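## Task

Take the yellow sponge off the desk and set it on top of the low shelf beneath the REPAIRS sign without moving that shelf; every low shelf must finish upright and the robot must not tip over or end up leaning.

## Robot and tools

ROBOT. A wheeled cart (differential drive, cannot strafe) carrying a head camera and two arms, left_arm and right_arm, each with a wrist camera and a two-jaw hand (one fixed jaw, one swinging). The cart spans x = -0.35 to 0.07 m and is 0.53 m wide; above wheel height (0.13 m) it is 0.46 m wide with its front at x = 0.01 m. Arm pan axes sit at x = -0.060, y = +0.155 (left) and -0.155 m (right); shoulders are 0.89 m up. Link lengths: upper arm 0.116, forearm 0.135, hand 0.162 m. A fixed-jaw tip reaches about 0.44 m from its pan axis at most and cannot go below about 0.54 m above the floor. Something may occasionally nudge loose objects.

FRAMES. Base frame: origin on the floor between the drive wheels, x forward, y left, z up, metres. left_hand and right_hand in results are the fixed-jaw tips in this frame; a gripped object sits toward the swinging jaw. Hand axes: z along the fingers, y from swinging to fixed jaw. base_odometry is in the odometry frame (the base frame where the robot began), counts wheel rotation only (slip looks like travel, bumps can rotate the robot unseen), heading in rad, left positive, -3.142 to 3.142.

move. One action per call, built from base, joints and optional speeds; also cameras and blocking. base is one object {x_m_s, turn_rad_s, for_s}: a velocity held for for_s seconds then stopped, an offset relative to where the robot is, not a place. x_m_s forward positive, 0.005 to 0.291 m/s either sign or 0; turn_rad_s left positive, 0.02 to 1.175 rad/s either sign or 0; for_s 0.1 to 7.5 s. Omitted velocities are 0. Ramps are 0.5 m/s2 and 2 rad/s2; if |x|/0.291 + |turn|/1.175 exceeds 1 both are scaled down. Tiny (under ~5 mm or 0.02 rad) or near-top-speed commands can undershoot, so check odometry. joints is one flat object for both arms keyed by joint name, each value an absolute target angle in rad: head_pan_rad (-3.2 to 3.2, 0 ahead, + left), head_tilt_rad (-0.76 to 1.45, + down), and per arm (prefix left_arm_ or right_arm_): shoulder_pan_rad -2.006 to 2.149, shoulder_lift_rad -1.836 to 1.772, elbow_flex_rad -1.773 to 1.58, wrist_flex_rad -1.799 to 1.772, wrist_roll_rad -2.816 to 2.978, gripper_rad -0.03 to 1.944. speeds uses the same keys (no grippers) as per-action top speeds in rad/s, 0.08 to 4.71 (defaults: head 1.5, pan 1.4, lift and elbow 2, wrist_flex 1.6, roll 1.3). Out-of-range values are refused; unknown keys make the call invalid. cameras: list of head_camera, left_wrist_camera, right_wrist_camera or all; [] gives none. blocking true (default) returns after everything settles; false returns within ~0.5 s while motion continues, and a later move overrides only the joints it names, while a move without base brings a running base velocity to rest. No action exceeds 15 s; a joint times out after 14 s.

JOINT CONVENTIONS. Pan: at 0 the left arm points left and the right arm right; positive is clockwise from above; straight ahead is +1.571 (left) and -1.571 (right). Bend: with lift, elbow and wrist_flex at 0 the upper arm is up (tilted 0.24 rad outward) and forearm and fingers level; positive bends downward; the three summed give finger angle below level, so pointing straight down (1.571) needs the forearm no more than 0.20 rad above level. Roll: -1.522 puts the fixed jaw on the left looking outward, 1.619 on the right, 0.049 closes in the arm's vertical plane. Keep the fixed jaw on the left over furniture, since the hand body then bulges up rather than down. Gripper: 0 jaws touching, ~0.075 m gap at 1, 0.106 m at 1.944; each jaw has its own offset up to 0.025 rad. For thin items use -0.03.

STOWING. Stowed left arm: pan -1.75, lift 0.05, elbow 1.35, wrist_flex -1.55, roll -1.52; right the same with pan 1.75. Stow in two steps, wrists first, then the other three; unstow in reverse. Folded or stowed, turning in place needs a clear 0.44 m radius. Turning or reversing next to furniture can snag and tip the robot.

wait: seconds 0 to 10, plus cameras; returns state, ends early once non-blocking moves settle. stop: brakes all running motions (braked joints say stopped and keep pressing). zoom_image: camera plus region [x0, y0, x1, y1] in pixels from the top-left, at most 504 by 504, on the newest image of that camera. finished_scene: scene is the current scene number; ends it irreversibly, and the item must stay in place unaided.

RESULTS. The move line gives done or the worst status. base_status done means sent for the full time (with the sent fraction shown if cut). off_target: joint rested away from target (sag, load, obstacle, or tripped motor). time_out: target dropped. joint command not followed / not_followed: the self-collision check blocked an arm (grippers still act). on_its_own lists unrequested motion. Motor temperatures: per arm, one value per joint in joint_positions order, then the gripper. MOTOR HOT appears from 55 °C; at 70 °C a motor shuts off (JOINT FAULT or HAND FAULT, status limit_stop_at_motor_heat). A refused call or an uncommanded stop cancels the following calls in that reply. The scene keeps running between calls.

CAUTIONS. Loaded joints sag downward; compensate the next target. Hand positions may be off by centimetres. A joint stuck over 0.30 rad from target (some jaws 0.09) for ~2 s trips, dropping torque to a third; reset by sending a target 0.2 rad from its reading, away from the old target. Capacity: ~0.4 kg at full reach, ~0.7 kg within 0.28 m, ~1 kg two-handed close in. Squeezing harder means a lower gripper target, strongest when closing from wide open. Above ~3 rad/s a held item can be flung. Never let arms collide or press on each other. Avoid dropping items from height, striking furniture, hard pushes, and pulls toward the front that could tip the robot.

Each tool is called after "Request:" as name(argument=value, ...), one argument or row to a line, values as JSON.

## Session

Request:
move(
  joints={"head_tilt_rad": 0.25},
  cameras=["head_camera", "right_wrist_camera", "left_wrist_camera"],
)

Request:
move(
  joints={"head_pan_rad": -0.85, "head_tilt_rad": 0.1},
  cameras=["head_camera"],
)

Request:
move(
  joints={"head_pan_rad": -1.7, "head_tilt_rad": 0.1},
  cameras=["head_camera"],
)

Request:
move(
  joints={"head_pan_rad": 1.7, "head_tilt_rad": 0.1},
  cameras=["head_camera"],
)

Request:
move(
  joints={"head_pan_rad": 0.85, "head_tilt_rad": 0.1},
  cameras=["head_camera"],
)

Scene clock: 0.93 s.
Motor temperatures (°C): left_arm=[31 32 31 32 33 29] | right_arm=[30 29 27 27 31 27]
move: done
base_odometry: x=+0.000 y=+0.000 heading=+0.000
base_status: not commanded
joint_positions: head_pan_rad=+0.000 head_tilt_rad=+0.242 left_arm_shoulder_pan_rad=+0.000 left_arm_shoulder_lift_rad=-1.704 left_arm_elbow_flex_rad=+1.478 left_arm_wrist_flex_rad=+0.984 left_arm_wrist_roll_rad=-0.001 left_arm_gripper_rad=+0.000 right_arm_shoulder_pan_rad=+0.001 right_arm_shoulder_lift_rad=-1.670 right_arm_elbow_flex_rad=+1.496 right_arm_wrist_flex_rad=+1.032 right_arm_wrist_roll_rad=+0.000 right_arm_gripper_rad=+0.000
joint_status: all done
left_hand: x=-0.0600 y=+0.3116 z=+0.8261 quat_wxyz=(+0.395, -0.918, +0.023, +0.010) (m; base frame)
right_hand: x=-0.0602 y=-0.3015 z=+0.8125 quat_wxyz=(+0.008, +0.023, +0.937, -0.348) (m; base frame)
pictures: head_camera, left_wrist_camera, right_wrist_camera
Images, in order (width x height): head_camera 644x476, left_wrist_camera 644x476, right_wrist_camera 644x476.

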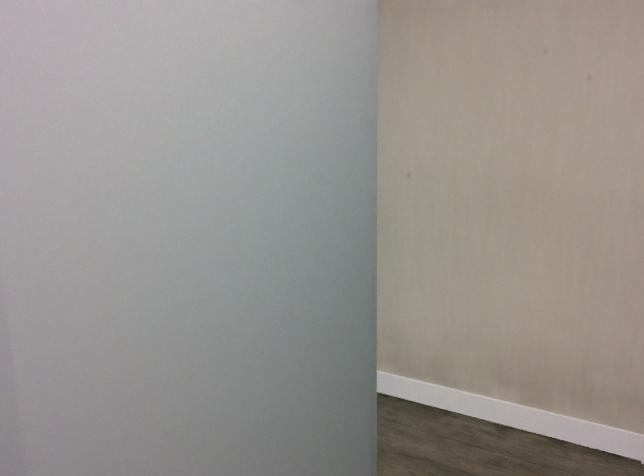

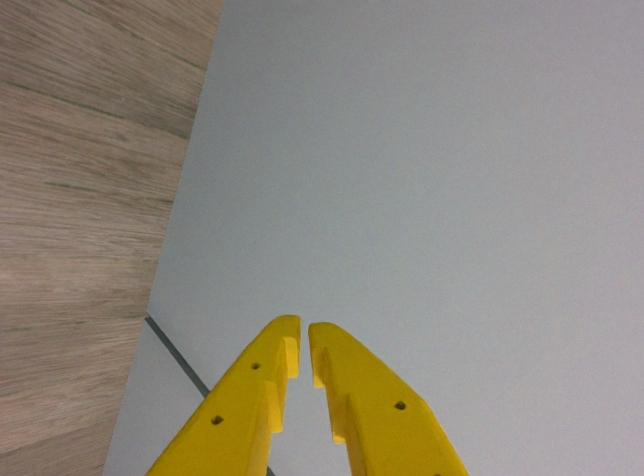

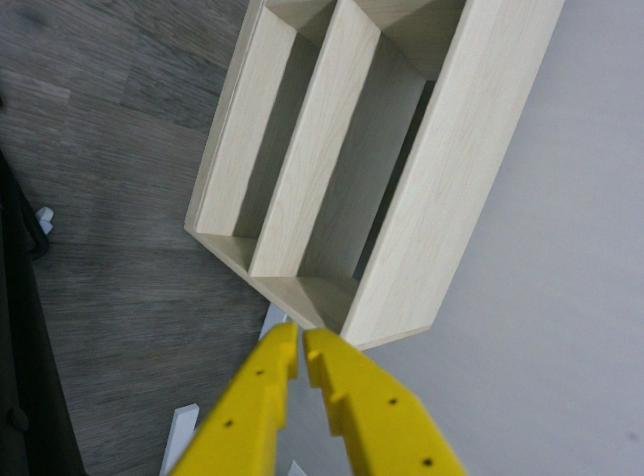

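Scene clock: 2.30 s.
move: done
base_odometry: x=+0.000 y=+0.000 heading=+0.000
base_status: not commanded
joint_positions: head_pan_rad=-0.841 head_tilt_rad=+0.111 left_arm_shoulder_pan_rad=+0.000 left_arm_shoulder_lift_rad=-1.704 left_arm_elbow_flex_rad=+1.478 left_arm_wrist_flex_rad=+0.984 left_arm_wrist_roll_rad=-0.001 left_arm_gripper_rad=+0.000 right_arm_shoulder_pan_rad=+0.001 right_arm_shoulder_lift_rad=-1.670 right_arm_elbow_flex_rad=+1.496 right_arm_wrist_flex_rad=+1.032 right_arm_wrist_roll_rad=+0.000 right_arm_gripper_rad=+0.000
joint_status: all done
left_hand: x=-0.0600 y=+0.3116 z=+0.8261 quat_wxyz=(+0.395, -0.918, +0.023, +0.010) (m; base frame)
right_hand: x=-0.0602 y=-0.3015 z=+0.8125 quat_wxyz=(+0.008, +0.023, +0.937, -0.348) (m; base frame)
pictures: head_camera
Images, in order (width x height): head_camera 644x476.

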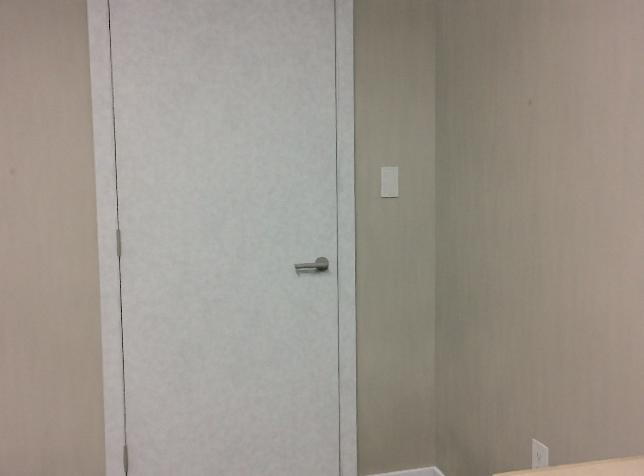

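Scene clock: 3.67 s.
move: done
base_odometry: x=+0.000 y=+0.000 heading=+0.000
base_status: not commanded
joint_positions: head_pan_rad=-1.690 head_tilt_rad=+0.111 left_arm_shoulder_pan_rad=+0.000 left_arm_shoulder_lift_rad=-1.704 left_arm_elbow_flex_rad=+1.478 left_arm_wrist_flex_rad=+0.984 left_arm_wrist_roll_rad=-0.001 left_arm_gripper_rad=+0.000 right_arm_shoulder_pan_rad=+0.001 right_arm_shoulder_lift_rad=-1.670 right_arm_elbow_flex_rad=+1.496 right_arm_wrist_flex_rad=+1.032 right_arm_wrist_roll_rad=+0.000 right_arm_gripper_rad=+0.000
joint_status: all done
left_hand: x=-0.0600 y=+0.3116 z=+0.8261 quat_wxyz=(+0.395, -0.918, +0.023, +0.010) (m; base frame)
right_hand: x=-0.0602 y=-0.3015 z=+0.8125 quat_wxyz=(+0.008, +0.023, +0.937, -0.348) (m; base frame)
pictures: head_camera
Images, in order (width x height): head_camera 644x476.

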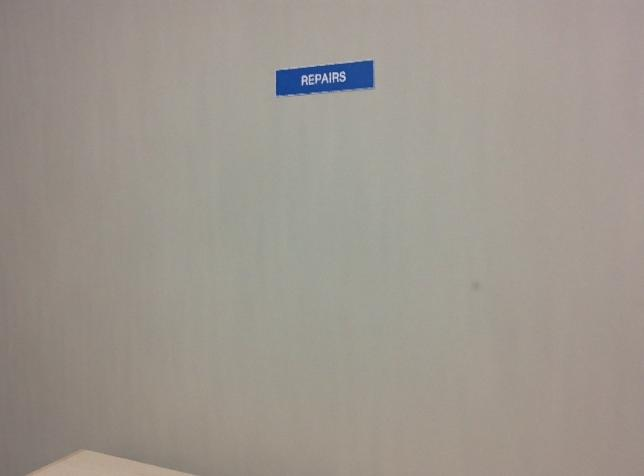

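Scene clock: 6.73 s.
move: done
base_odometry: x=+0.000 y=+0.000 heading=+0.000
base_status: not commanded
joint_positions: head_pan_rad=+1.689 head_tilt_rad=+0.111 left_arm_shoulder_pan_rad=+0.000 left_arm_shoulder_lift_rad=-1.704 left_arm_elbow_flex_rad=+1.478 left_arm_wrist_flex_rad=+0.984 left_arm_wrist_roll_rad=-0.001 left_arm_gripper_rad=+0.000 right_arm_shoulder_pan_rad=+0.001 right_arm_shoulder_lift_rad=-1.670 right_arm_elbow_flex_rad=+1.496 right_arm_wrist_flex_rad=+1.032 right_arm_wrist_roll_rad=+0.000 right_arm_gripper_rad=+0.000
joint_status: all done
left_hand: x=-0.0600 y=+0.3116 z=+0.8261 quat_wxyz=(+0.395, -0.918, +0.023, +0.010) (m; base frame)
right_hand: x=-0.0602 y=-0.3015 z=+0.8125 quat_wxyz=(+0.008, +0.023, +0.937, -0.348) (m; base frame)
pictures: head_camera
Images, in order (width x height): head_camera 644x476.

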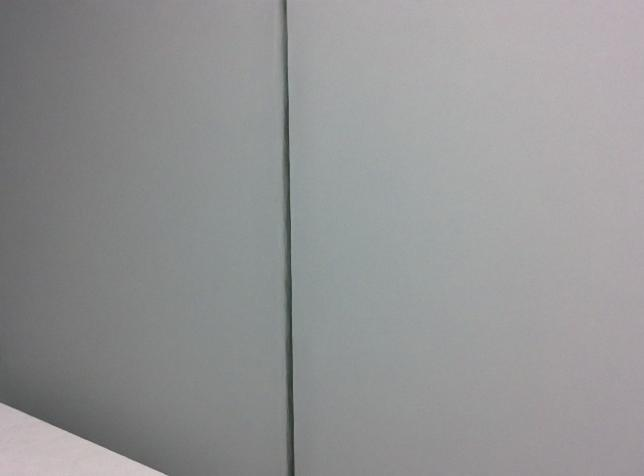

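Scene clock: 8.10 s.
move: done
base_odometry: x=+0.000 y=+0.000 heading=+0.000
base_status: not commanded
joint_positions: head_pan_rad=+0.859 head_tilt_rad=+0.111 left_arm_shoulder_pan_rad=+0.000 left_arm_shoulder_lift_rad=-1.704 left_arm_elbow_flex_rad=+1.478 left_arm_wrist_flex_rad=+0.984 left_arm_wrist_roll_rad=-0.001 left_arm_gripper_rad=+0.000 right_arm_shoulder_pan_rad=+0.001 right_arm_shoulder_lift_rad=-1.670 right_arm_elbow_flex_rad=+1.496 right_arm_wrist_flex_rad=+1.032 right_arm_wrist_roll_rad=+0.000 right_arm_gripper_rad=+0.000
joint_status: all done
left_hand: x=-0.0600 y=+0.3116 z=+0.8261 quat_wxyz=(+0.395, -0.918, +0.023, +0.010) (m; base frame)
right_hand: x=-0.0602 y=-0.3015 z=+0.8125 quat_wxyz=(+0.008, +0.023, +0.937, -0.348) (m; base frame)
pictures: head_camera
Images, in order (width x height): head_camera 644x476.

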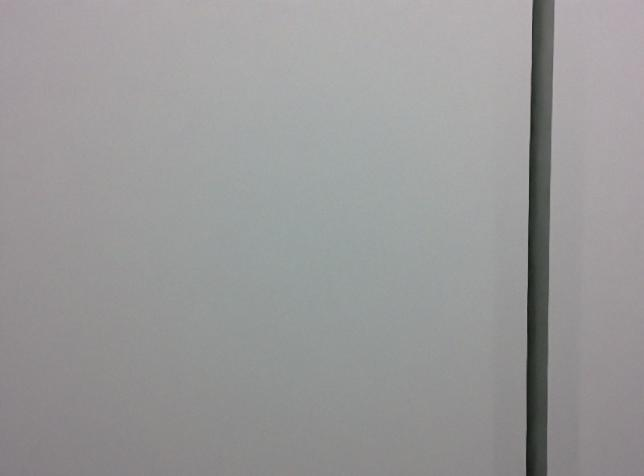

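Request:
move(
  joints={"head_pan_rad": 2.7, "head_tilt_rad": 0.3},
  cameras=["head_camera"],
)

Request:
move(
  joints={"head_pan_rad": -2.9, "head_tilt_rad": 0.4},
  cameras=["head_camera"],
)

Request:
move(
  joints={"head_pan_rad": -1.7, "head_tilt_rad": 0.6},
  cameras=["head_camera"],
)

Scene clock: 18.00 s.
move: done
base_odometry: x=+0.000 y=+0.000 heading=+0.000
base_status: not commanded
joint_positions: head_pan_rad=+2.689 head_tilt_rad=+0.292 left_arm_shoulder_pan_rad=+0.000 left_arm_shoulder_lift_rad=-1.704 left_arm_elbow_flex_rad=+1.478 left_arm_wrist_flex_rad=+0.984 left_arm_wrist_roll_rad=-0.001 left_arm_gripper_rad=+0.000 right_arm_shoulder_pan_rad=+0.001 right_arm_shoulder_lift_rad=-1.670 right_arm_elbow_flex_rad=+1.496 right_arm_wrist_flex_rad=+1.032 right_arm_wrist_roll_rad=+0.000 right_arm_gripper_rad=+0.000
joint_status: all done
left_hand: x=-0.0600 y=+0.3116 z=+0.8261 quat_wxyz=(+0.395, -0.918, +0.023, +0.010) (m; base frame)
right_hand: x=-0.0602 y=-0.3015 z=+0.8125 quat_wxyz=(+0.008, +0.023, +0.937, -0.348) (m; base frame)
pictures: head_camera
Images, in order (width x height): head_camera 644x476.

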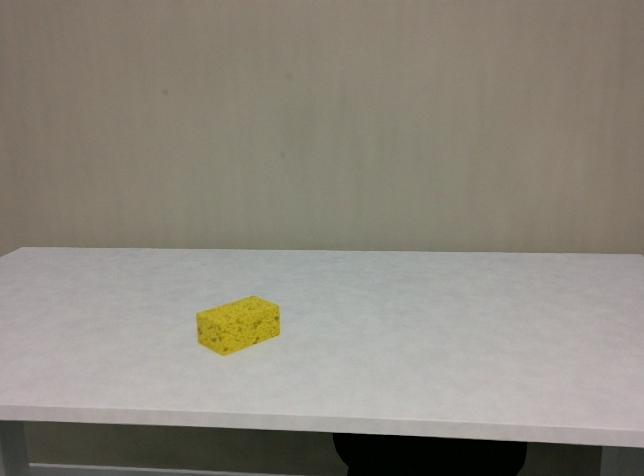

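Scene clock: 22.53 s.
move: done
base_odometry: x=+0.000 y=+0.000 heading=+0.000
base_status: not commanded
joint_positions: head_pan_rad=-2.890 head_tilt_rad=+0.393 left_arm_shoulder_pan_rad=+0.000 left_arm_shoulder_lift_rad=-1.704 left_arm_elbow_flex_rad=+1.478 left_arm_wrist_flex_rad=+0.984 left_arm_wrist_roll_rad=-0.001 left_arm_gripper_rad=+0.000 right_arm_shoulder_pan_rad=+0.001 right_arm_shoulder_lift_rad=-1.670 right_arm_elbow_flex_rad=+1.496 right_arm_wrist_flex_rad=+1.032 right_arm_wrist_roll_rad=+0.000 right_arm_gripper_rad=+0.000
joint_status: all done
left_hand: x=-0.0600 y=+0.3116 z=+0.8261 quat_wxyz=(+0.395, -0.918, +0.023, +0.010) (m; base frame)
right_hand: x=-0.0602 y=-0.3015 z=+0.8125 quat_wxyz=(+0.008, +0.023, +0.937, -0.348) (m; base frame)
pictures: head_camera
Images, in order (width x height): head_camera 644x476.

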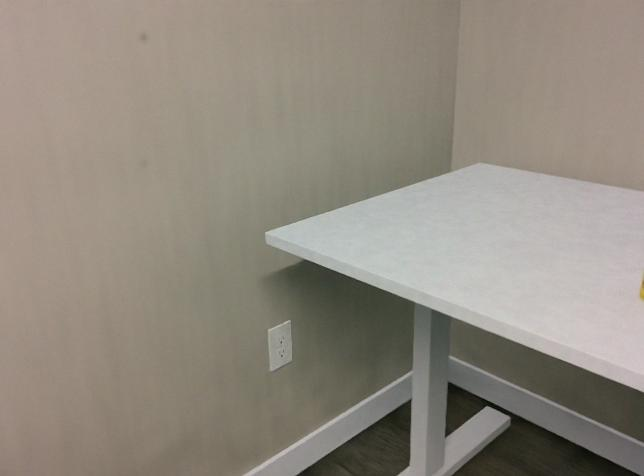

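Scene clock: 24.13 s.
move: done
base_odometry: x=+0.000 y=+0.000 heading=+0.000
base_status: not commanded
joint_positions: head_pan_rad=-1.710 head_tilt_rad=+0.593 left_arm_shoulder_pan_rad=+0.000 left_arm_shoulder_lift_rad=-1.704 left_arm_elbow_flex_rad=+1.478 left_arm_wrist_flex_rad=+0.984 left_arm_wrist_roll_rad=-0.001 left_arm_gripper_rad=+0.000 right_arm_shoulder_pan_rad=+0.001 right_arm_shoulder_lift_rad=-1.670 right_arm_elbow_flex_rad=+1.496 right_arm_wrist_flex_rad=+1.032 right_arm_wrist_roll_rad=+0.000 right_arm_gripper_rad=+0.000
joint_status: all done
left_hand: x=-0.0600 y=+0.3116 z=+0.8261 quat_wxyz=(+0.395, -0.918, +0.023, +0.010) (m; base frame)
right_hand: x=-0.0602 y=-0.3015 z=+0.8125 quat_wxyz=(+0.008, +0.023, +0.937, -0.348) (m; base frame)
pictures: head_camera
Images, in order (width x height): head_camera 644x476.

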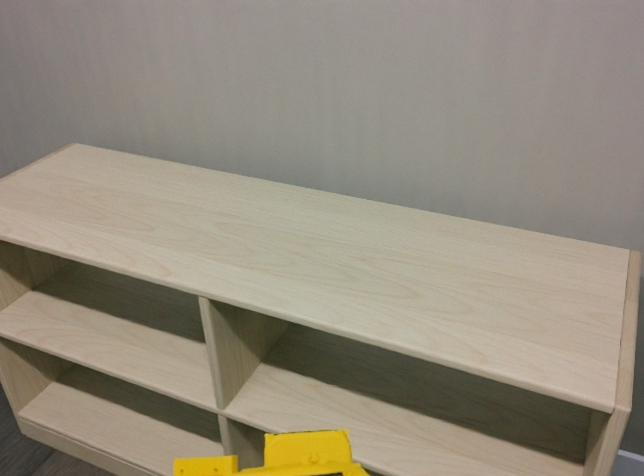

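Request:
move(
  joints={"head_pan_rad": 1.3, "head_tilt_rad": 0.95},
  cameras=["head_camera"],
)

Request:
move(
  joints={"head_pan_rad": 2.689, "head_tilt_rad": 0.8},
  cameras=["head_camera"],
)

Scene clock: 88.43 s.
move: done
base_odometry: x=+0.000 y=+0.000 heading=+0.000
base_status: not commanded
joint_positions: head_pan_rad=+1.290 head_tilt_rad=+0.943 left_arm_shoulder_pan_rad=+0.000 left_arm_shoulder_lift_rad=-1.704 left_arm_elbow_flex_rad=+1.478 left_arm_wrist_flex_rad=+0.984 left_arm_wrist_roll_rad=-0.001 left_arm_gripper_rad=+0.000 right_arm_shoulder_pan_rad=+0.001 right_arm_shoulder_lift_rad=-1.670 right_arm_elbow_flex_rad=+1.496 right_arm_wrist_flex_rad=+1.032 right_arm_wrist_roll_rad=+0.000 right_arm_gripper_rad=+0.000
joint_status: all done
left_hand: x=-0.0600 y=+0.3116 z=+0.8261 quat_wxyz=(+0.395, -0.918, +0.023, +0.010) (m; base frame)
right_hand: x=-0.0602 y=-0.3015 z=+0.8125 quat_wxyz=(+0.008, +0.023, +0.937, -0.348) (m; base frame)
pictures: head_camera
Images, in order (width x height): head_camera 644x476.

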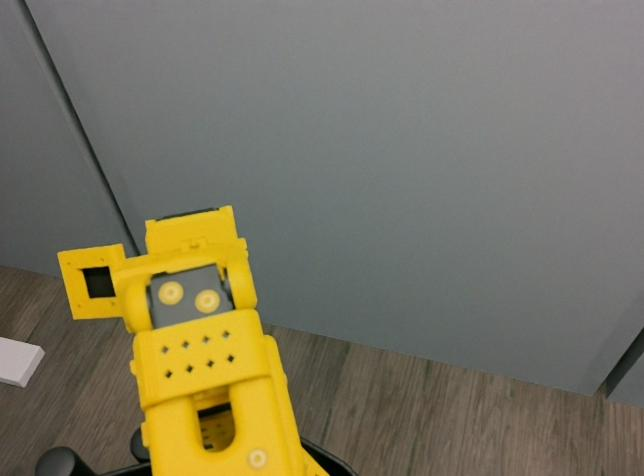

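Scene clock: 90.17 s.
move: done
base_odometry: x=+0.000 y=+0.000 heading=+0.000
base_status: not commanded
joint_positions: head_pan_rad=+2.678 head_tilt_rad=+0.814 left_arm_shoulder_pan_rad=+0.000 left_arm_shoulder_lift_rad=-1.704 left_arm_elbow_flex_rad=+1.478 left_arm_wrist_flex_rad=+0.984 left_arm_wrist_roll_rad=-0.001 left_arm_gripper_rad=+0.000 right_arm_shoulder_pan_rad=+0.001 right_arm_shoulder_lift_rad=-1.670 right_arm_elbow_flex_rad=+1.496 right_arm_wrist_flex_rad=+1.032 right_arm_wrist_roll_rad=+0.000 right_arm_gripper_rad=+0.000
joint_status: all done
left_hand: x=-0.0600 y=+0.3116 z=+0.8261 quat_wxyz=(+0.395, -0.918, +0.023, +0.010) (m; base frame)
right_hand: x=-0.0602 y=-0.3015 z=+0.8125 quat_wxyz=(+0.008, +0.023, +0.937, -0.348) (m; base frame)
pictures: head_camera
Images, in order (width x height): head_camera 644x476.

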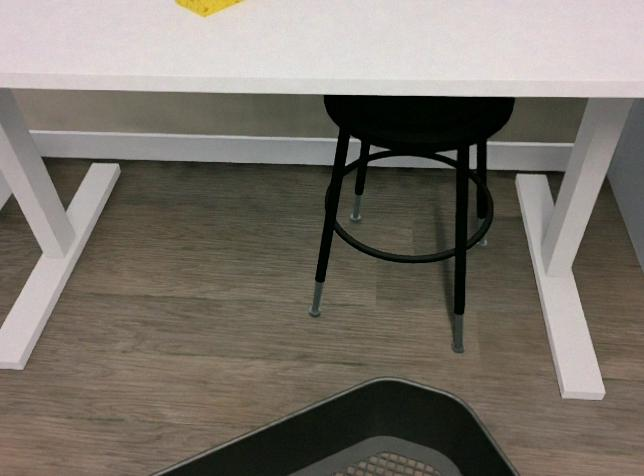

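Request:
move(
  base={"turn_rad_s": 0.9, "for_s": 3.24},
  joints={"head_pan_rad": 0, "head_tilt_rad": 0.6},
)

Request:
move(
  base={"x_m_s": 0.25, "for_s": 2.1},
  joints={"left_arm_shoulder_lift_rad": 0.2, "left_arm_elbow_flex_rad": -0.9, "left_arm_wrist_flex_rad": 1.1, "left_arm_wrist_roll_rad": -1.522, "left_arm_gripper_rad": 1.6},
  cameras=["head_camera"],
)

Scene clock: 106.73 s.
move: done
base_odometry: x=-0.001 y=+0.000 heading=+2.909
base_status: done (sent for 3.23 of 3.23 s)
joint_positions: head_pan_rad=+0.009 head_tilt_rad=+0.613 left_arm_shoulder_pan_rad=-0.006 left_arm_shoulder_lift_rad=-1.704 left_arm_elbow_flex_rad=+1.478 left_arm_wrist_flex_rad=+0.984 left_arm_wrist_roll_rad=-0.001 left_arm_gripper_rad=+0.000 right_arm_shoulder_pan_rad=-0.002 right_arm_shoulder_lift_rad=-1.670 right_arm_elbow_flex_rad=+1.496 right_arm_wrist_flex_rad=+1.032 right_arm_wrist_roll_rad=+0.000 right_arm_gripper_rad=+0.000
joint_status: all done
left_hand: x=-0.0609 y=+0.3116 z=+0.8261 quat_wxyz=(+0.395, -0.918, +0.020, +0.011) (m; base frame)
right_hand: x=-0.0597 y=-0.3015 z=+0.8125 quat_wxyz=(+0.009, +0.022, +0.937, -0.348) (m; base frame)
pictures: none

Scene clock: 110.00 s.
move: done
base_odometry: x=-0.513 y=+0.120 heading=+2.908
base_status: done (sent for 2.1 of 2.1 s)
joint_positions: head_pan_rad=+0.009 head_tilt_rad=+0.613 left_arm_shoulder_pan_rad=-0.003 left_arm_shoulder_lift_rad=+0.206 left_arm_elbow_flex_rad=-0.866 left_arm_wrist_flex_rad=+1.099 left_arm_wrist_roll_rad=-1.518 left_arm_gripper_rad=+1.592 right_arm_shoulder_pan_rad=+0.001 right_arm_shoulder_lift_rad=-1.670 right_arm_elbow_flex_rad=+1.496 right_arm_wrist_flex_rad=+1.032 right_arm_wrist_roll_rad=+0.000 right_arm_gripper_rad=+0.000
joint_status: all done
left_hand: x=-0.0687 y=+0.4844 z=+1.0169 quat_wxyz=(+0.379, -0.599, +0.595, +0.379) (m; base frame)
right_hand: x=-0.0602 y=-0.3015 z=+0.8125 quat_wxyz=(+0.008, +0.023, +0.937, -0.348) (m; base frame)
pictures: head_camera
Images, in order (width x height): head_camera 644x476.

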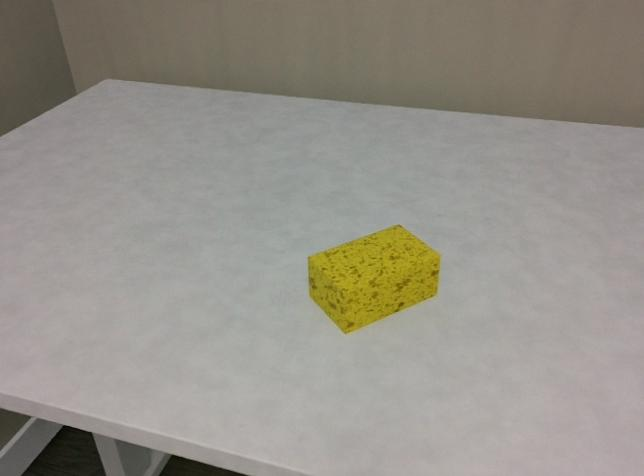

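Request:
move(
  base={"turn_rad_s": -0.2, "for_s": 0.85},
  joints={"left_arm_shoulder_pan_rad": 1.84, "left_arm_shoulder_lift_rad": 0.4, "left_arm_elbow_flex_rad": -0.9, "left_arm_wrist_flex_rad": 1.2, "left_arm_wrist_roll_rad": -1.76, "left_arm_gripper_rad": 1.94, "head_tilt_rad": 0.8},
  cameras=["head_camera"],
)

Request:
move(
  base={"x_m_s": 0.1, "for_s": 1.4},
  cameras=["head_camera", "left_wrist_camera"],
)

Scene clock: 152.10 s.
move: done
base_odometry: x=-0.513 y=+0.120 heading=+2.737
base_status: done (sent for 0.87 of 0.87 s)
joint_positions: head_pan_rad=+0.009 head_tilt_rad=+0.794 left_arm_shoulder_pan_rad=+1.833 left_arm_shoulder_lift_rad=+0.412 left_arm_elbow_flex_rad=-0.869 left_arm_wrist_flex_rad=+1.197 left_arm_wrist_roll_rad=-1.759 left_arm_gripper_rad=+1.925 right_arm_shoulder_pan_rad=-0.004 right_arm_shoulder_lift_rad=-1.670 right_arm_elbow_flex_rad=+1.496 right_arm_wrist_flex_rad=+1.032 right_arm_wrist_roll_rad=+0.000 right_arm_gripper_rad=+0.000
joint_status: all done
left_hand: x=+0.2699 y=+0.0742 z=+0.9433 quat_wxyz=(+0.404, +0.226, +0.886, -0.005) (m; base frame)
right_hand: x=-0.0595 y=-0.3015 z=+0.8125 quat_wxyz=(+0.009, +0.021, +0.937, -0.348) (m; base frame)
pictures: head_camera
Images, in order (width x height): head_camera 644x476.

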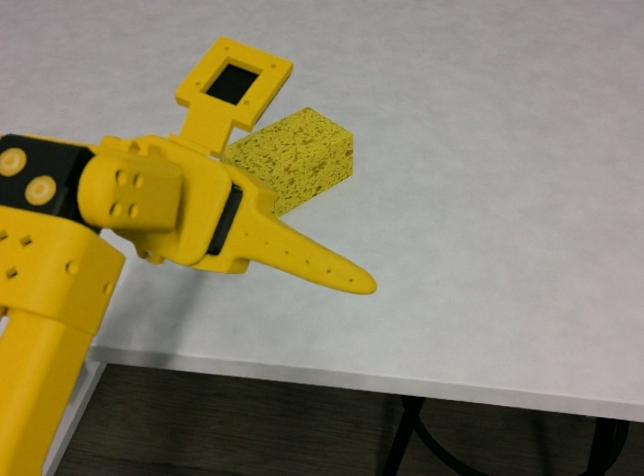

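Scene clock: 154.40 s.
move: done
base_odometry: x=-0.641 y=+0.176 heading=+2.735
base_status: done (sent for 1.4 of 1.4 s)
joint_positions: head_pan_rad=+0.009 head_tilt_rad=+0.794 left_arm_shoulder_pan_rad=+1.833 left_arm_shoulder_lift_rad=+0.412 left_arm_elbow_flex_rad=-0.869 left_arm_wrist_flex_rad=+1.197 left_arm_wrist_roll_rad=-1.759 left_arm_gripper_rad=+1.925 right_arm_shoulder_pan_rad=+0.000 right_arm_shoulder_lift_rad=-1.670 right_arm_elbow_flex_rad=+1.496 right_arm_wrist_flex_rad=+1.032 right_arm_wrist_roll_rad=+0.000 right_arm_gripper_rad=+0.000
joint_status: not commanded
left_hand: x=+0.2699 y=+0.0742 z=+0.9433 quat_wxyz=(+0.404, +0.226, +0.886, -0.005) (m; base frame)
right_hand: x=-0.0600 y=-0.3015 z=+0.8125 quat_wxyz=(+0.009, +0.023, +0.937, -0.348) (m; base frame)
pictures: head_camera, left_wrist_camera
Images, in order (width x height): head_camera 644x476, left_wrist_camera 644x476.

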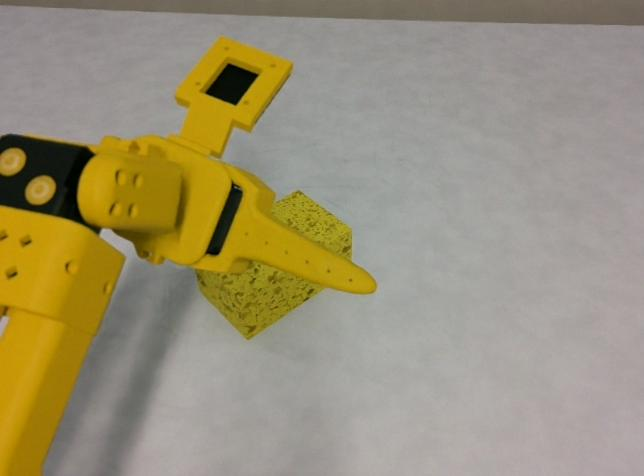

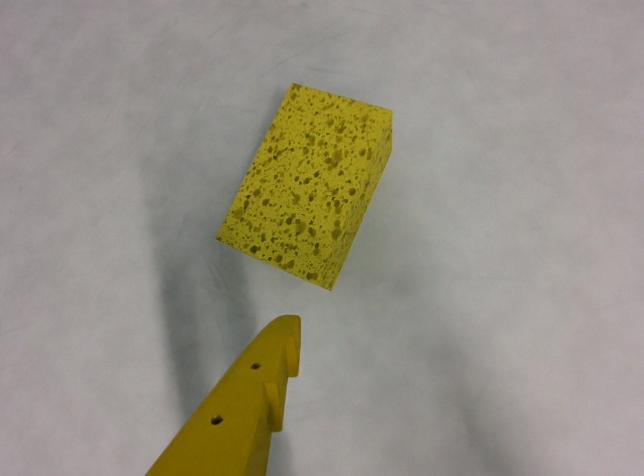

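Request:
move(
  joints={"left_arm_shoulder_pan_rad": 1.715, "left_arm_shoulder_lift_rad": 0.5, "left_arm_elbow_flex_rad": -0.92, "left_arm_wrist_flex_rad": 1.08},
  cameras=["left_wrist_camera"],
)

Scene clock: 176.63 s.
move: done
base_odometry: x=-0.641 y=+0.176 heading=+2.735
base_status: not commanded
joint_positions: head_pan_rad=+0.009 head_tilt_rad=+0.794 left_arm_shoulder_pan_rad=+1.720 left_arm_shoulder_lift_rad=+0.511 left_arm_elbow_flex_rad=-0.885 left_arm_wrist_flex_rad=+1.093 left_arm_wrist_roll_rad=-1.765 left_arm_gripper_rad=+1.925 right_arm_shoulder_pan_rad=+0.000 right_arm_shoulder_lift_rad=-1.670 right_arm_elbow_flex_rad=+1.496 right_arm_wrist_flex_rad=+1.032 right_arm_wrist_roll_rad=+0.000 right_arm_gripper_rad=+0.000
joint_status: all done
left_hand: x=+0.2927 y=+0.1097 z=+0.9280 quat_wxyz=(+0.412, +0.177, +0.893, +0.019) (m; base frame)
right_hand: x=-0.0600 y=-0.3015 z=+0.8125 quat_wxyz=(+0.009, +0.023, +0.937, -0.348) (m; base frame)
pictures: left_wrist_camera
Images, in order (width x height): left_wrist_camera 644x476.

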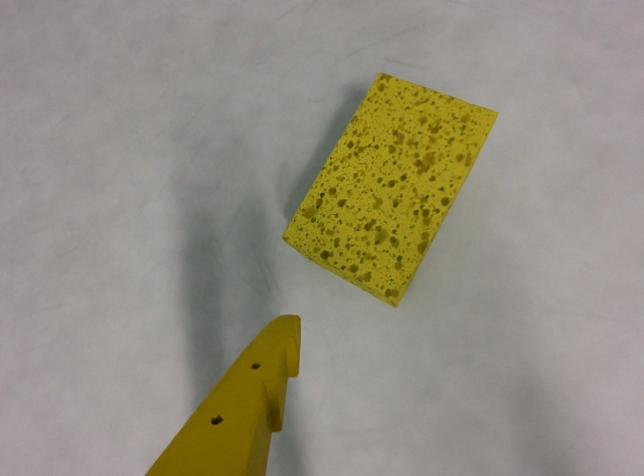

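Request:
move(
  joints={"left_arm_shoulder_lift_rad": 0.78, "left_arm_elbow_flex_rad": -0.93, "left_arm_wrist_flex_rad": 0.7},
  speeds={"left_arm_shoulder_lift_rad": 0.4, "left_arm_wrist_flex_rad": 0.58},
  cameras=["left_wrist_camera", "head_camera"],
)

Scene clock: 211.47 s.
move: done
base_odometry: x=-0.641 y=+0.176 heading=+2.735
base_status: not commanded
joint_positions: head_pan_rad=+0.009 head_tilt_rad=+0.794 left_arm_shoulder_pan_rad=+1.720 left_arm_shoulder_lift_rad=+0.797 left_arm_elbow_flex_rad=-0.895 left_arm_wrist_flex_rad=+0.712 left_arm_wrist_roll_rad=-1.765 left_arm_gripper_rad=+1.925 right_arm_shoulder_pan_rad=+0.000 right_arm_shoulder_lift_rad=-1.670 right_arm_elbow_flex_rad=+1.496 right_arm_wrist_flex_rad=+1.032 right_arm_wrist_roll_rad=+0.000 right_arm_gripper_rad=+0.000
joint_status: all done
left_hand: x=+0.3331 y=+0.1036 z=+0.8801 quat_wxyz=(+0.460, +0.173, +0.871, +0.022) (m; base frame)
right_hand: x=-0.0600 y=-0.3015 z=+0.8125 quat_wxyz=(+0.009, +0.023, +0.937, -0.348) (m; base frame)
pictures: head_camera, left_wrist_camera
Images, in order (width x height): head_camera 644x476, left_wrist_camera 644x476.

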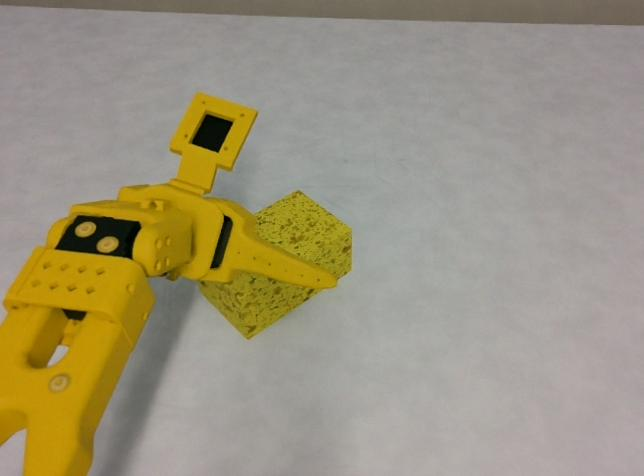

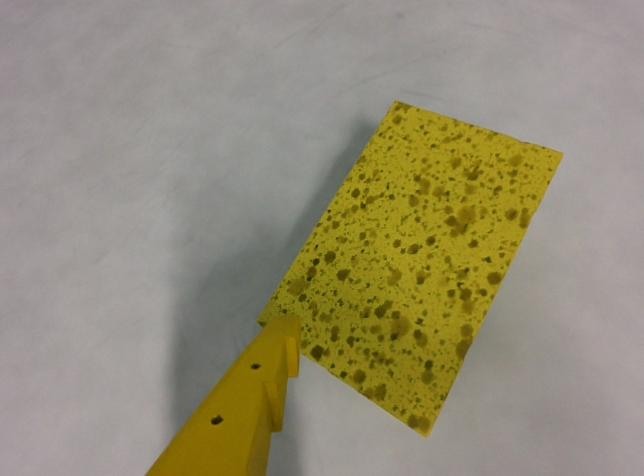

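Request:
move(
  joints={"left_arm_shoulder_pan_rad": 1.655},
)

Request:
move(
  joints={"left_arm_shoulder_lift_rad": 0.82, "left_arm_elbow_flex_rad": -0.86, "left_arm_wrist_flex_rad": 0.58},
  speeds={"left_arm_shoulder_lift_rad": 0.2, "left_arm_wrist_flex_rad": 0.5},
  cameras=["left_wrist_camera", "head_camera"],
)

Scene clock: 223.03 s.
move: done
base_odometry: x=-0.641 y=+0.176 heading=+2.735
base_status: not commanded
joint_positions: head_pan_rad=+0.009 head_tilt_rad=+0.794 left_arm_shoulder_pan_rad=+1.655 left_arm_shoulder_lift_rad=+0.797 left_arm_elbow_flex_rad=-0.895 left_arm_wrist_flex_rad=+0.712 left_arm_wrist_roll_rad=-1.765 left_arm_gripper_rad=+1.925 right_arm_shoulder_pan_rad=+0.000 right_arm_shoulder_lift_rad=-1.670 right_arm_elbow_flex_rad=+1.496 right_arm_wrist_flex_rad=+1.032 right_arm_wrist_roll_rad=+0.000 right_arm_gripper_rad=+0.000
joint_status: all done
left_hand: x=+0.3356 y=+0.1291 z=+0.8801 quat_wxyz=(+0.459, +0.145, +0.876, +0.036) (m; base frame)
right_hand: x=-0.0600 y=-0.3015 z=+0.8125 quat_wxyz=(+0.009, +0.023, +0.937, -0.348) (m; base frame)
pictures: none

Scene clock: 223.83 s.
move: done
base_odometry: x=-0.641 y=+0.176 heading=+2.735
base_status: not commanded
joint_positions: head_pan_rad=+0.009 head_tilt_rad=+0.794 left_arm_shoulder_pan_rad=+1.655 left_arm_shoulder_lift_rad=+0.835 left_arm_elbow_flex_rad=-0.855 left_arm_wrist_flex_rad=+0.593 left_arm_wrist_roll_rad=-1.765 left_arm_gripper_rad=+1.925 right_arm_shoulder_pan_rad=+0.000 right_arm_shoulder_lift_rad=-1.670 right_arm_elbow_flex_rad=+1.496 right_arm_wrist_flex_rad=+1.032 right_arm_wrist_roll_rad=+0.000 right_arm_gripper_rad=+0.000
joint_status: all done
left_hand: x=+0.3425 y=+0.1285 z=+0.8712 quat_wxyz=(+0.477, +0.143, +0.866, +0.038) (m; base frame)
right_hand: x=-0.0600 y=-0.3015 z=+0.8125 quat_wxyz=(+0.009, +0.023, +0.937, -0.348) (m; base frame)
pictures: head_camera, left_wrist_camera
Images, in order (width x height): head_camera 644x476, left_wrist_camera 644x476.

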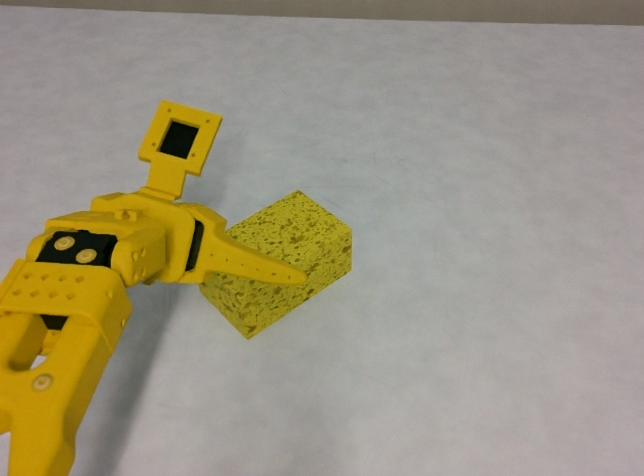

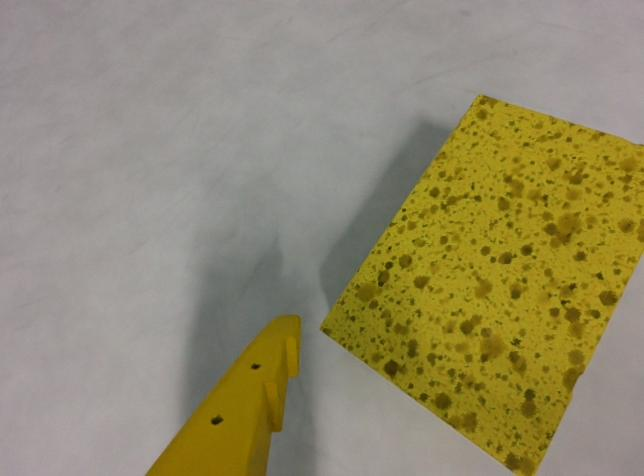

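Request:
move(
  joints={"left_arm_shoulder_lift_rad": 0.5, "left_arm_elbow_flex_rad": -0.95, "left_arm_wrist_flex_rad": 1.0, "head_tilt_rad": 1.3},
)

Request:
move(
  joints={"left_arm_gripper_rad": 0.05, "left_arm_shoulder_pan_rad": 1.62},
  cameras=["left_wrist_camera", "head_camera"],
)

Scene clock: 244.23 s.
move: done
base_odometry: x=-0.641 y=+0.176 heading=+2.735
base_status: not commanded
joint_positions: head_pan_rad=+0.009 head_tilt_rad=+1.295 left_arm_shoulder_pan_rad=+1.655 left_arm_shoulder_lift_rad=+0.567 left_arm_elbow_flex_rad=-0.917 left_arm_wrist_flex_rad=+0.998 left_arm_wrist_roll_rad=-1.765 left_arm_gripper_rad=+1.925 right_arm_shoulder_pan_rad=+0.000 right_arm_shoulder_lift_rad=-1.670 right_arm_elbow_flex_rad=+1.496 right_arm_wrist_flex_rad=+1.032 right_arm_wrist_roll_rad=+0.000 right_arm_gripper_rad=+0.000
joint_status: all done
left_hand: x=+0.3078 y=+0.1314 z=+0.9296 quat_wxyz=(+0.444, +0.146, +0.883, +0.035) (m; base frame)
right_hand: x=-0.0600 y=-0.3015 z=+0.8125 quat_wxyz=(+0.009, +0.023, +0.937, -0.348) (m; base frame)
pictures: none

Scene clock: 245.70 s.
move: done
base_odometry: x=-0.641 y=+0.176 heading=+2.735
base_status: not commanded
joint_positions: head_pan_rad=+0.009 head_tilt_rad=+1.295 left_arm_shoulder_pan_rad=+1.622 left_arm_shoulder_lift_rad=+0.567 left_arm_elbow_flex_rad=-0.917 left_arm_wrist_flex_rad=+0.998 left_arm_wrist_roll_rad=-1.765 left_arm_gripper_rad=+0.055 right_arm_shoulder_pan_rad=+0.000 right_arm_shoulder_lift_rad=-1.670 right_arm_elbow_flex_rad=+1.496 right_arm_wrist_flex_rad=+1.032 right_arm_wrist_roll_rad=+0.000 right_arm_gripper_rad=+0.000
joint_status: all done
left_hand: x=+0.3083 y=+0.1438 z=+0.9296 quat_wxyz=(+0.443, +0.131, +0.886, +0.043) (m; base frame)
right_hand: x=-0.0600 y=-0.3015 z=+0.8125 quat_wxyz=(+0.009, +0.023, +0.937, -0.348) (m; base frame)
pictures: head_camera, left_wrist_camera
Images, in order (width x height): head_camera 644x476, left_wrist_camera 644x476.

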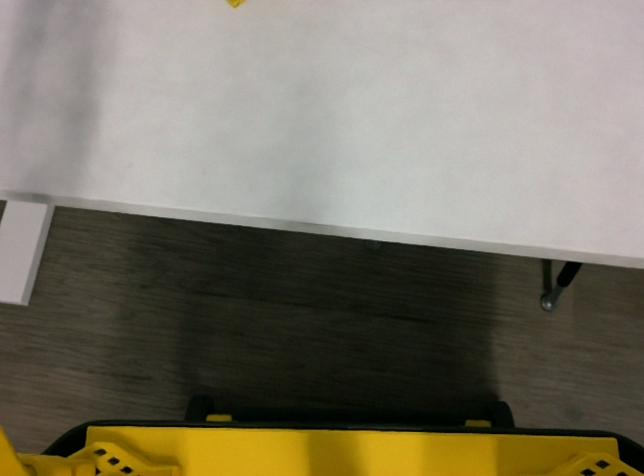

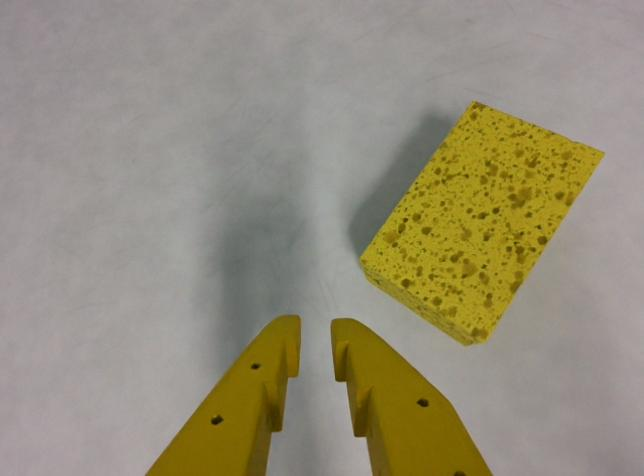

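Request:
move(
  base={"x_m_s": 0.1, "for_s": 0.75},
  joints={"left_arm_gripper_rad": 1.94, "left_arm_shoulder_pan_rad": 1.8, "left_arm_wrist_roll_rad": -1.9, "left_arm_shoulder_lift_rad": 0.48, "left_arm_elbow_flex_rad": -0.95, "left_arm_wrist_flex_rad": 1.12, "head_tilt_rad": 0.9},
  cameras=["left_wrist_camera", "head_camera"],
)

Scene clock: 261.83 s.
move: done
base_odometry: x=-0.712 y=+0.206 heading=+2.736
base_status: done (sent for 0.77 of 0.77 s)
joint_positions: head_pan_rad=+0.009 head_tilt_rad=+0.914 left_arm_shoulder_pan_rad=+1.793 left_arm_shoulder_lift_rad=+0.542 left_arm_elbow_flex_rad=-0.917 left_arm_wrist_flex_rad=+1.117 left_arm_wrist_roll_rad=-1.897 left_arm_gripper_rad=+1.925 right_arm_shoulder_pan_rad=+0.004 right_arm_shoulder_lift_rad=-1.670 right_arm_elbow_flex_rad=+1.496 right_arm_wrist_flex_rad=+1.032 right_arm_wrist_roll_rad=+0.000 right_arm_gripper_rad=+0.000
joint_status: all done
left_hand: x=+0.2890 y=+0.0835 z=+0.9236 quat_wxyz=(+0.401, +0.269, +0.875, +0.031) (m; base frame)
right_hand: x=-0.0606 y=-0.3015 z=+0.8125 quat_wxyz=(+0.008, +0.025, +0.937, -0.348) (m; base frame)
pictures: head_camera, left_wrist_camera
Images, in order (width x height): head_camera 644x476, left_wrist_camera 644x476.

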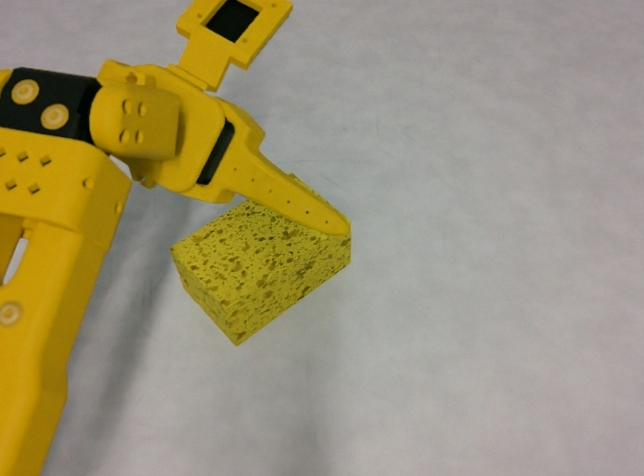

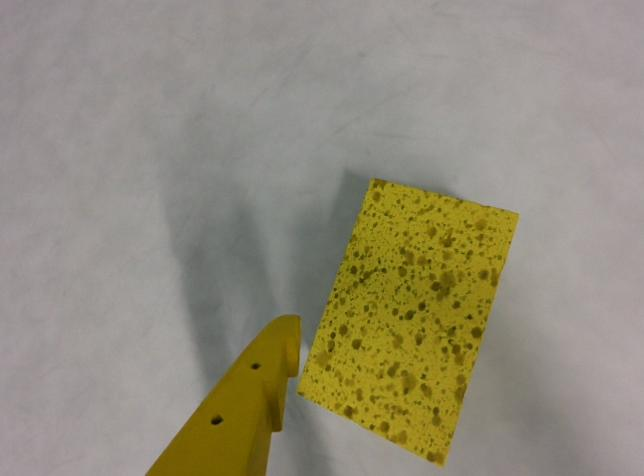

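Request:
move(
  joints={"left_arm_shoulder_pan_rad": 1.775, "left_arm_wrist_roll_rad": -1.78},
)

Request:
move(
  joints={"left_arm_shoulder_lift_rad": 0.65, "left_arm_elbow_flex_rad": -0.68, "left_arm_wrist_flex_rad": 0.73},
  speeds={"left_arm_shoulder_lift_rad": 0.25, "left_arm_elbow_flex_rad": 0.4, "left_arm_wrist_flex_rad": 0.6},
  cameras=["left_wrist_camera", "head_camera"],
)

Scene clock: 273.03 s.
move: done
base_odometry: x=-0.712 y=+0.206 heading=+2.736
base_status: not commanded
joint_positions: head_pan_rad=+0.009 head_tilt_rad=+0.914 left_arm_shoulder_pan_rad=+1.776 left_arm_shoulder_lift_rad=+0.542 left_arm_elbow_flex_rad=-0.917 left_arm_wrist_flex_rad=+1.117 left_arm_wrist_roll_rad=-1.786 left_arm_gripper_rad=+1.925 right_arm_shoulder_pan_rad=+0.004 right_arm_shoulder_lift_rad=-1.670 right_arm_elbow_flex_rad=+1.496 right_arm_wrist_flex_rad=+1.032 right_arm_wrist_roll_rad=+0.000 right_arm_gripper_rad=+0.000
joint_status: all done
left_hand: x=+0.2897 y=+0.0897 z=+0.9230 quat_wxyz=(+0.402, +0.213, +0.890, +0.012) (m; base frame)
right_hand: x=-0.0606 y=-0.3015 z=+0.8125 quat_wxyz=(+0.008, +0.025, +0.937, -0.348) (m; base frame)
pictures: none

Scene clock: 274.30 s.
move: done
base_odometry: x=-0.712 y=+0.206 heading=+2.736
base_status: not commanded
joint_positions: head_pan_rad=+0.009 head_tilt_rad=+0.914 left_arm_shoulder_pan_rad=+1.776 left_arm_shoulder_lift_rad=+0.665 left_arm_elbow_flex_rad=-0.676 left_arm_wrist_flex_rad=+0.743 left_arm_wrist_roll_rad=-1.786 left_arm_gripper_rad=+1.925 right_arm_shoulder_pan_rad=+0.004 right_arm_shoulder_lift_rad=-1.670 right_arm_elbow_flex_rad=+1.496 right_arm_wrist_flex_rad=+1.032 right_arm_wrist_roll_rad=+0.000 right_arm_gripper_rad=+0.000
joint_status: all done
left_hand: x=+0.3110 y=+0.0853 z=+0.8662 quat_wxyz=(+0.407, +0.213, +0.888, +0.012) (m; base frame)
right_hand: x=-0.0606 y=-0.3015 z=+0.8125 quat_wxyz=(+0.008, +0.025, +0.937, -0.348) (m; base frame)
pictures: head_camera, left_wrist_camera
Images, in order (width x height): head_camera 644x476, left_wrist_camera 644x476.

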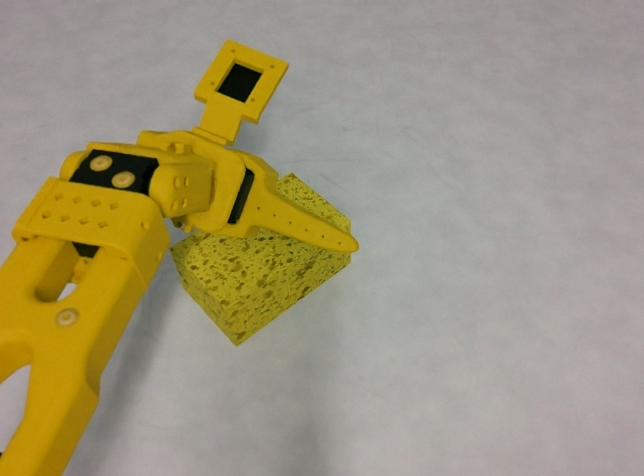

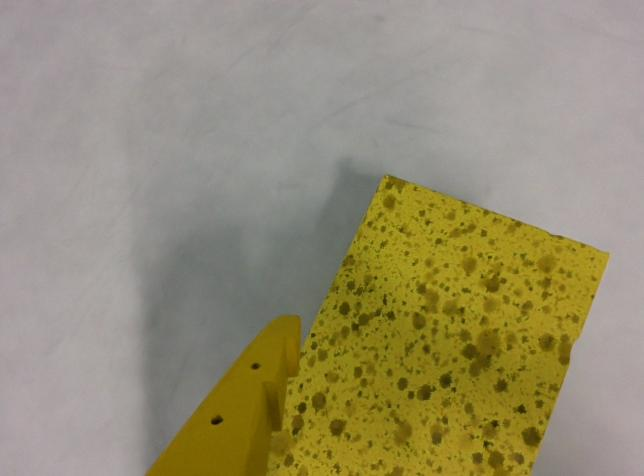

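Request:
move(
  joints={"left_arm_shoulder_pan_rad": 1.755, "left_arm_shoulder_lift_rad": 0.74, "left_arm_elbow_flex_rad": -0.7, "left_arm_wrist_flex_rad": 0.69},
  speeds={"left_arm_shoulder_lift_rad": 0.15},
  cameras=["left_wrist_camera"],
)

Scene clock: 284.03 s.
move: done
base_odometry: x=-0.712 y=+0.206 heading=+2.736
base_status: not commanded
joint_positions: head_pan_rad=+0.009 head_tilt_rad=+0.914 left_arm_shoulder_pan_rad=+1.761 left_arm_shoulder_lift_rad=+0.755 left_arm_elbow_flex_rad=-0.676 left_arm_wrist_flex_rad=+0.701 left_arm_wrist_roll_rad=-1.786 left_arm_gripper_rad=+1.925 right_arm_shoulder_pan_rad=+0.004 right_arm_shoulder_lift_rad=-1.670 right_arm_elbow_flex_rad=+1.496 right_arm_wrist_flex_rad=+1.032 right_arm_wrist_roll_rad=+0.000 right_arm_gripper_rad=+0.000
joint_status: all done
left_hand: x=+0.3128 y=+0.0908 z=+0.8396 quat_wxyz=(+0.385, +0.208, +0.899, +0.014) (m; base frame)
right_hand: x=-0.0606 y=-0.3015 z=+0.8125 quat_wxyz=(+0.008, +0.025, +0.937, -0.348) (m; base frame)
pictures: left_wrist_camera
Images, in order (width x height): left_wrist_camera 644x476.

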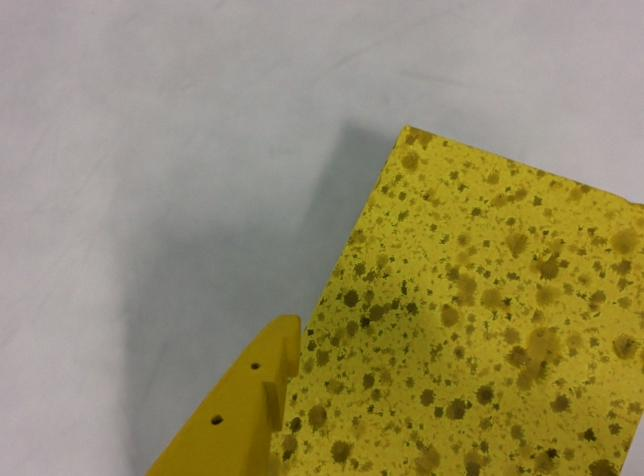

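Request:
move(
  joints={"left_arm_shoulder_pan_rad": 1.745, "left_arm_shoulder_lift_rad": 0.82, "left_arm_elbow_flex_rad": -0.71, "left_arm_wrist_flex_rad": 0.63},
  speeds={"left_arm_shoulder_lift_rad": 0.12},
  cameras=["left_wrist_camera", "head_camera"],
)

Scene clock: 294.07 s.
move: done
base_odometry: x=-0.712 y=+0.206 heading=+2.736
base_status: not commanded
joint_positions: head_pan_rad=+0.009 head_tilt_rad=+0.914 left_arm_shoulder_pan_rad=+1.743 left_arm_shoulder_lift_rad=+0.835 left_arm_elbow_flex_rad=-0.677 left_arm_wrist_flex_rad=+0.640 left_arm_wrist_roll_rad=-1.786 left_arm_gripper_rad=+1.925 right_arm_shoulder_pan_rad=+0.004 right_arm_shoulder_lift_rad=-1.670 right_arm_elbow_flex_rad=+1.496 right_arm_wrist_flex_rad=+1.032 right_arm_wrist_roll_rad=+0.000 right_arm_gripper_rad=+0.000
joint_status: all done
left_hand: x=+0.3158 y=+0.0974 z=+0.8192 quat_wxyz=(+0.377, +0.200, +0.904, +0.017) (m; base frame)
right_hand: x=-0.0606 y=-0.3015 z=+0.8125 quat_wxyz=(+0.008, +0.025, +0.937, -0.348) (m; base frame)
pictures: head_camera, left_wrist_camera
Images, in order (width x height): head_camera 644x476, left_wrist_camera 644x476.

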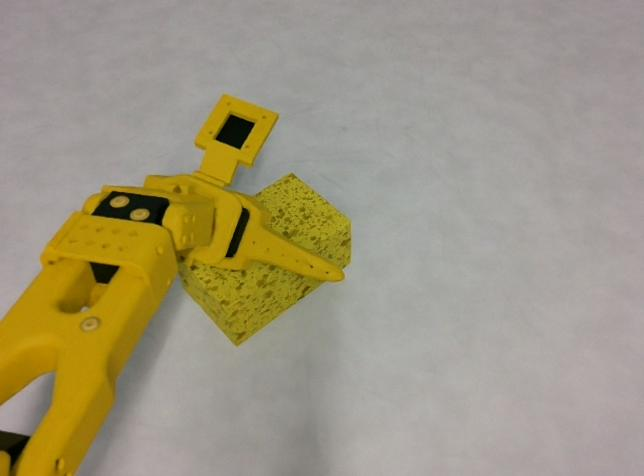

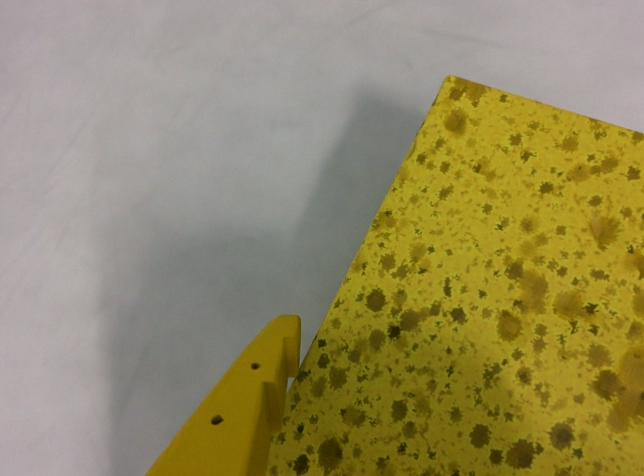

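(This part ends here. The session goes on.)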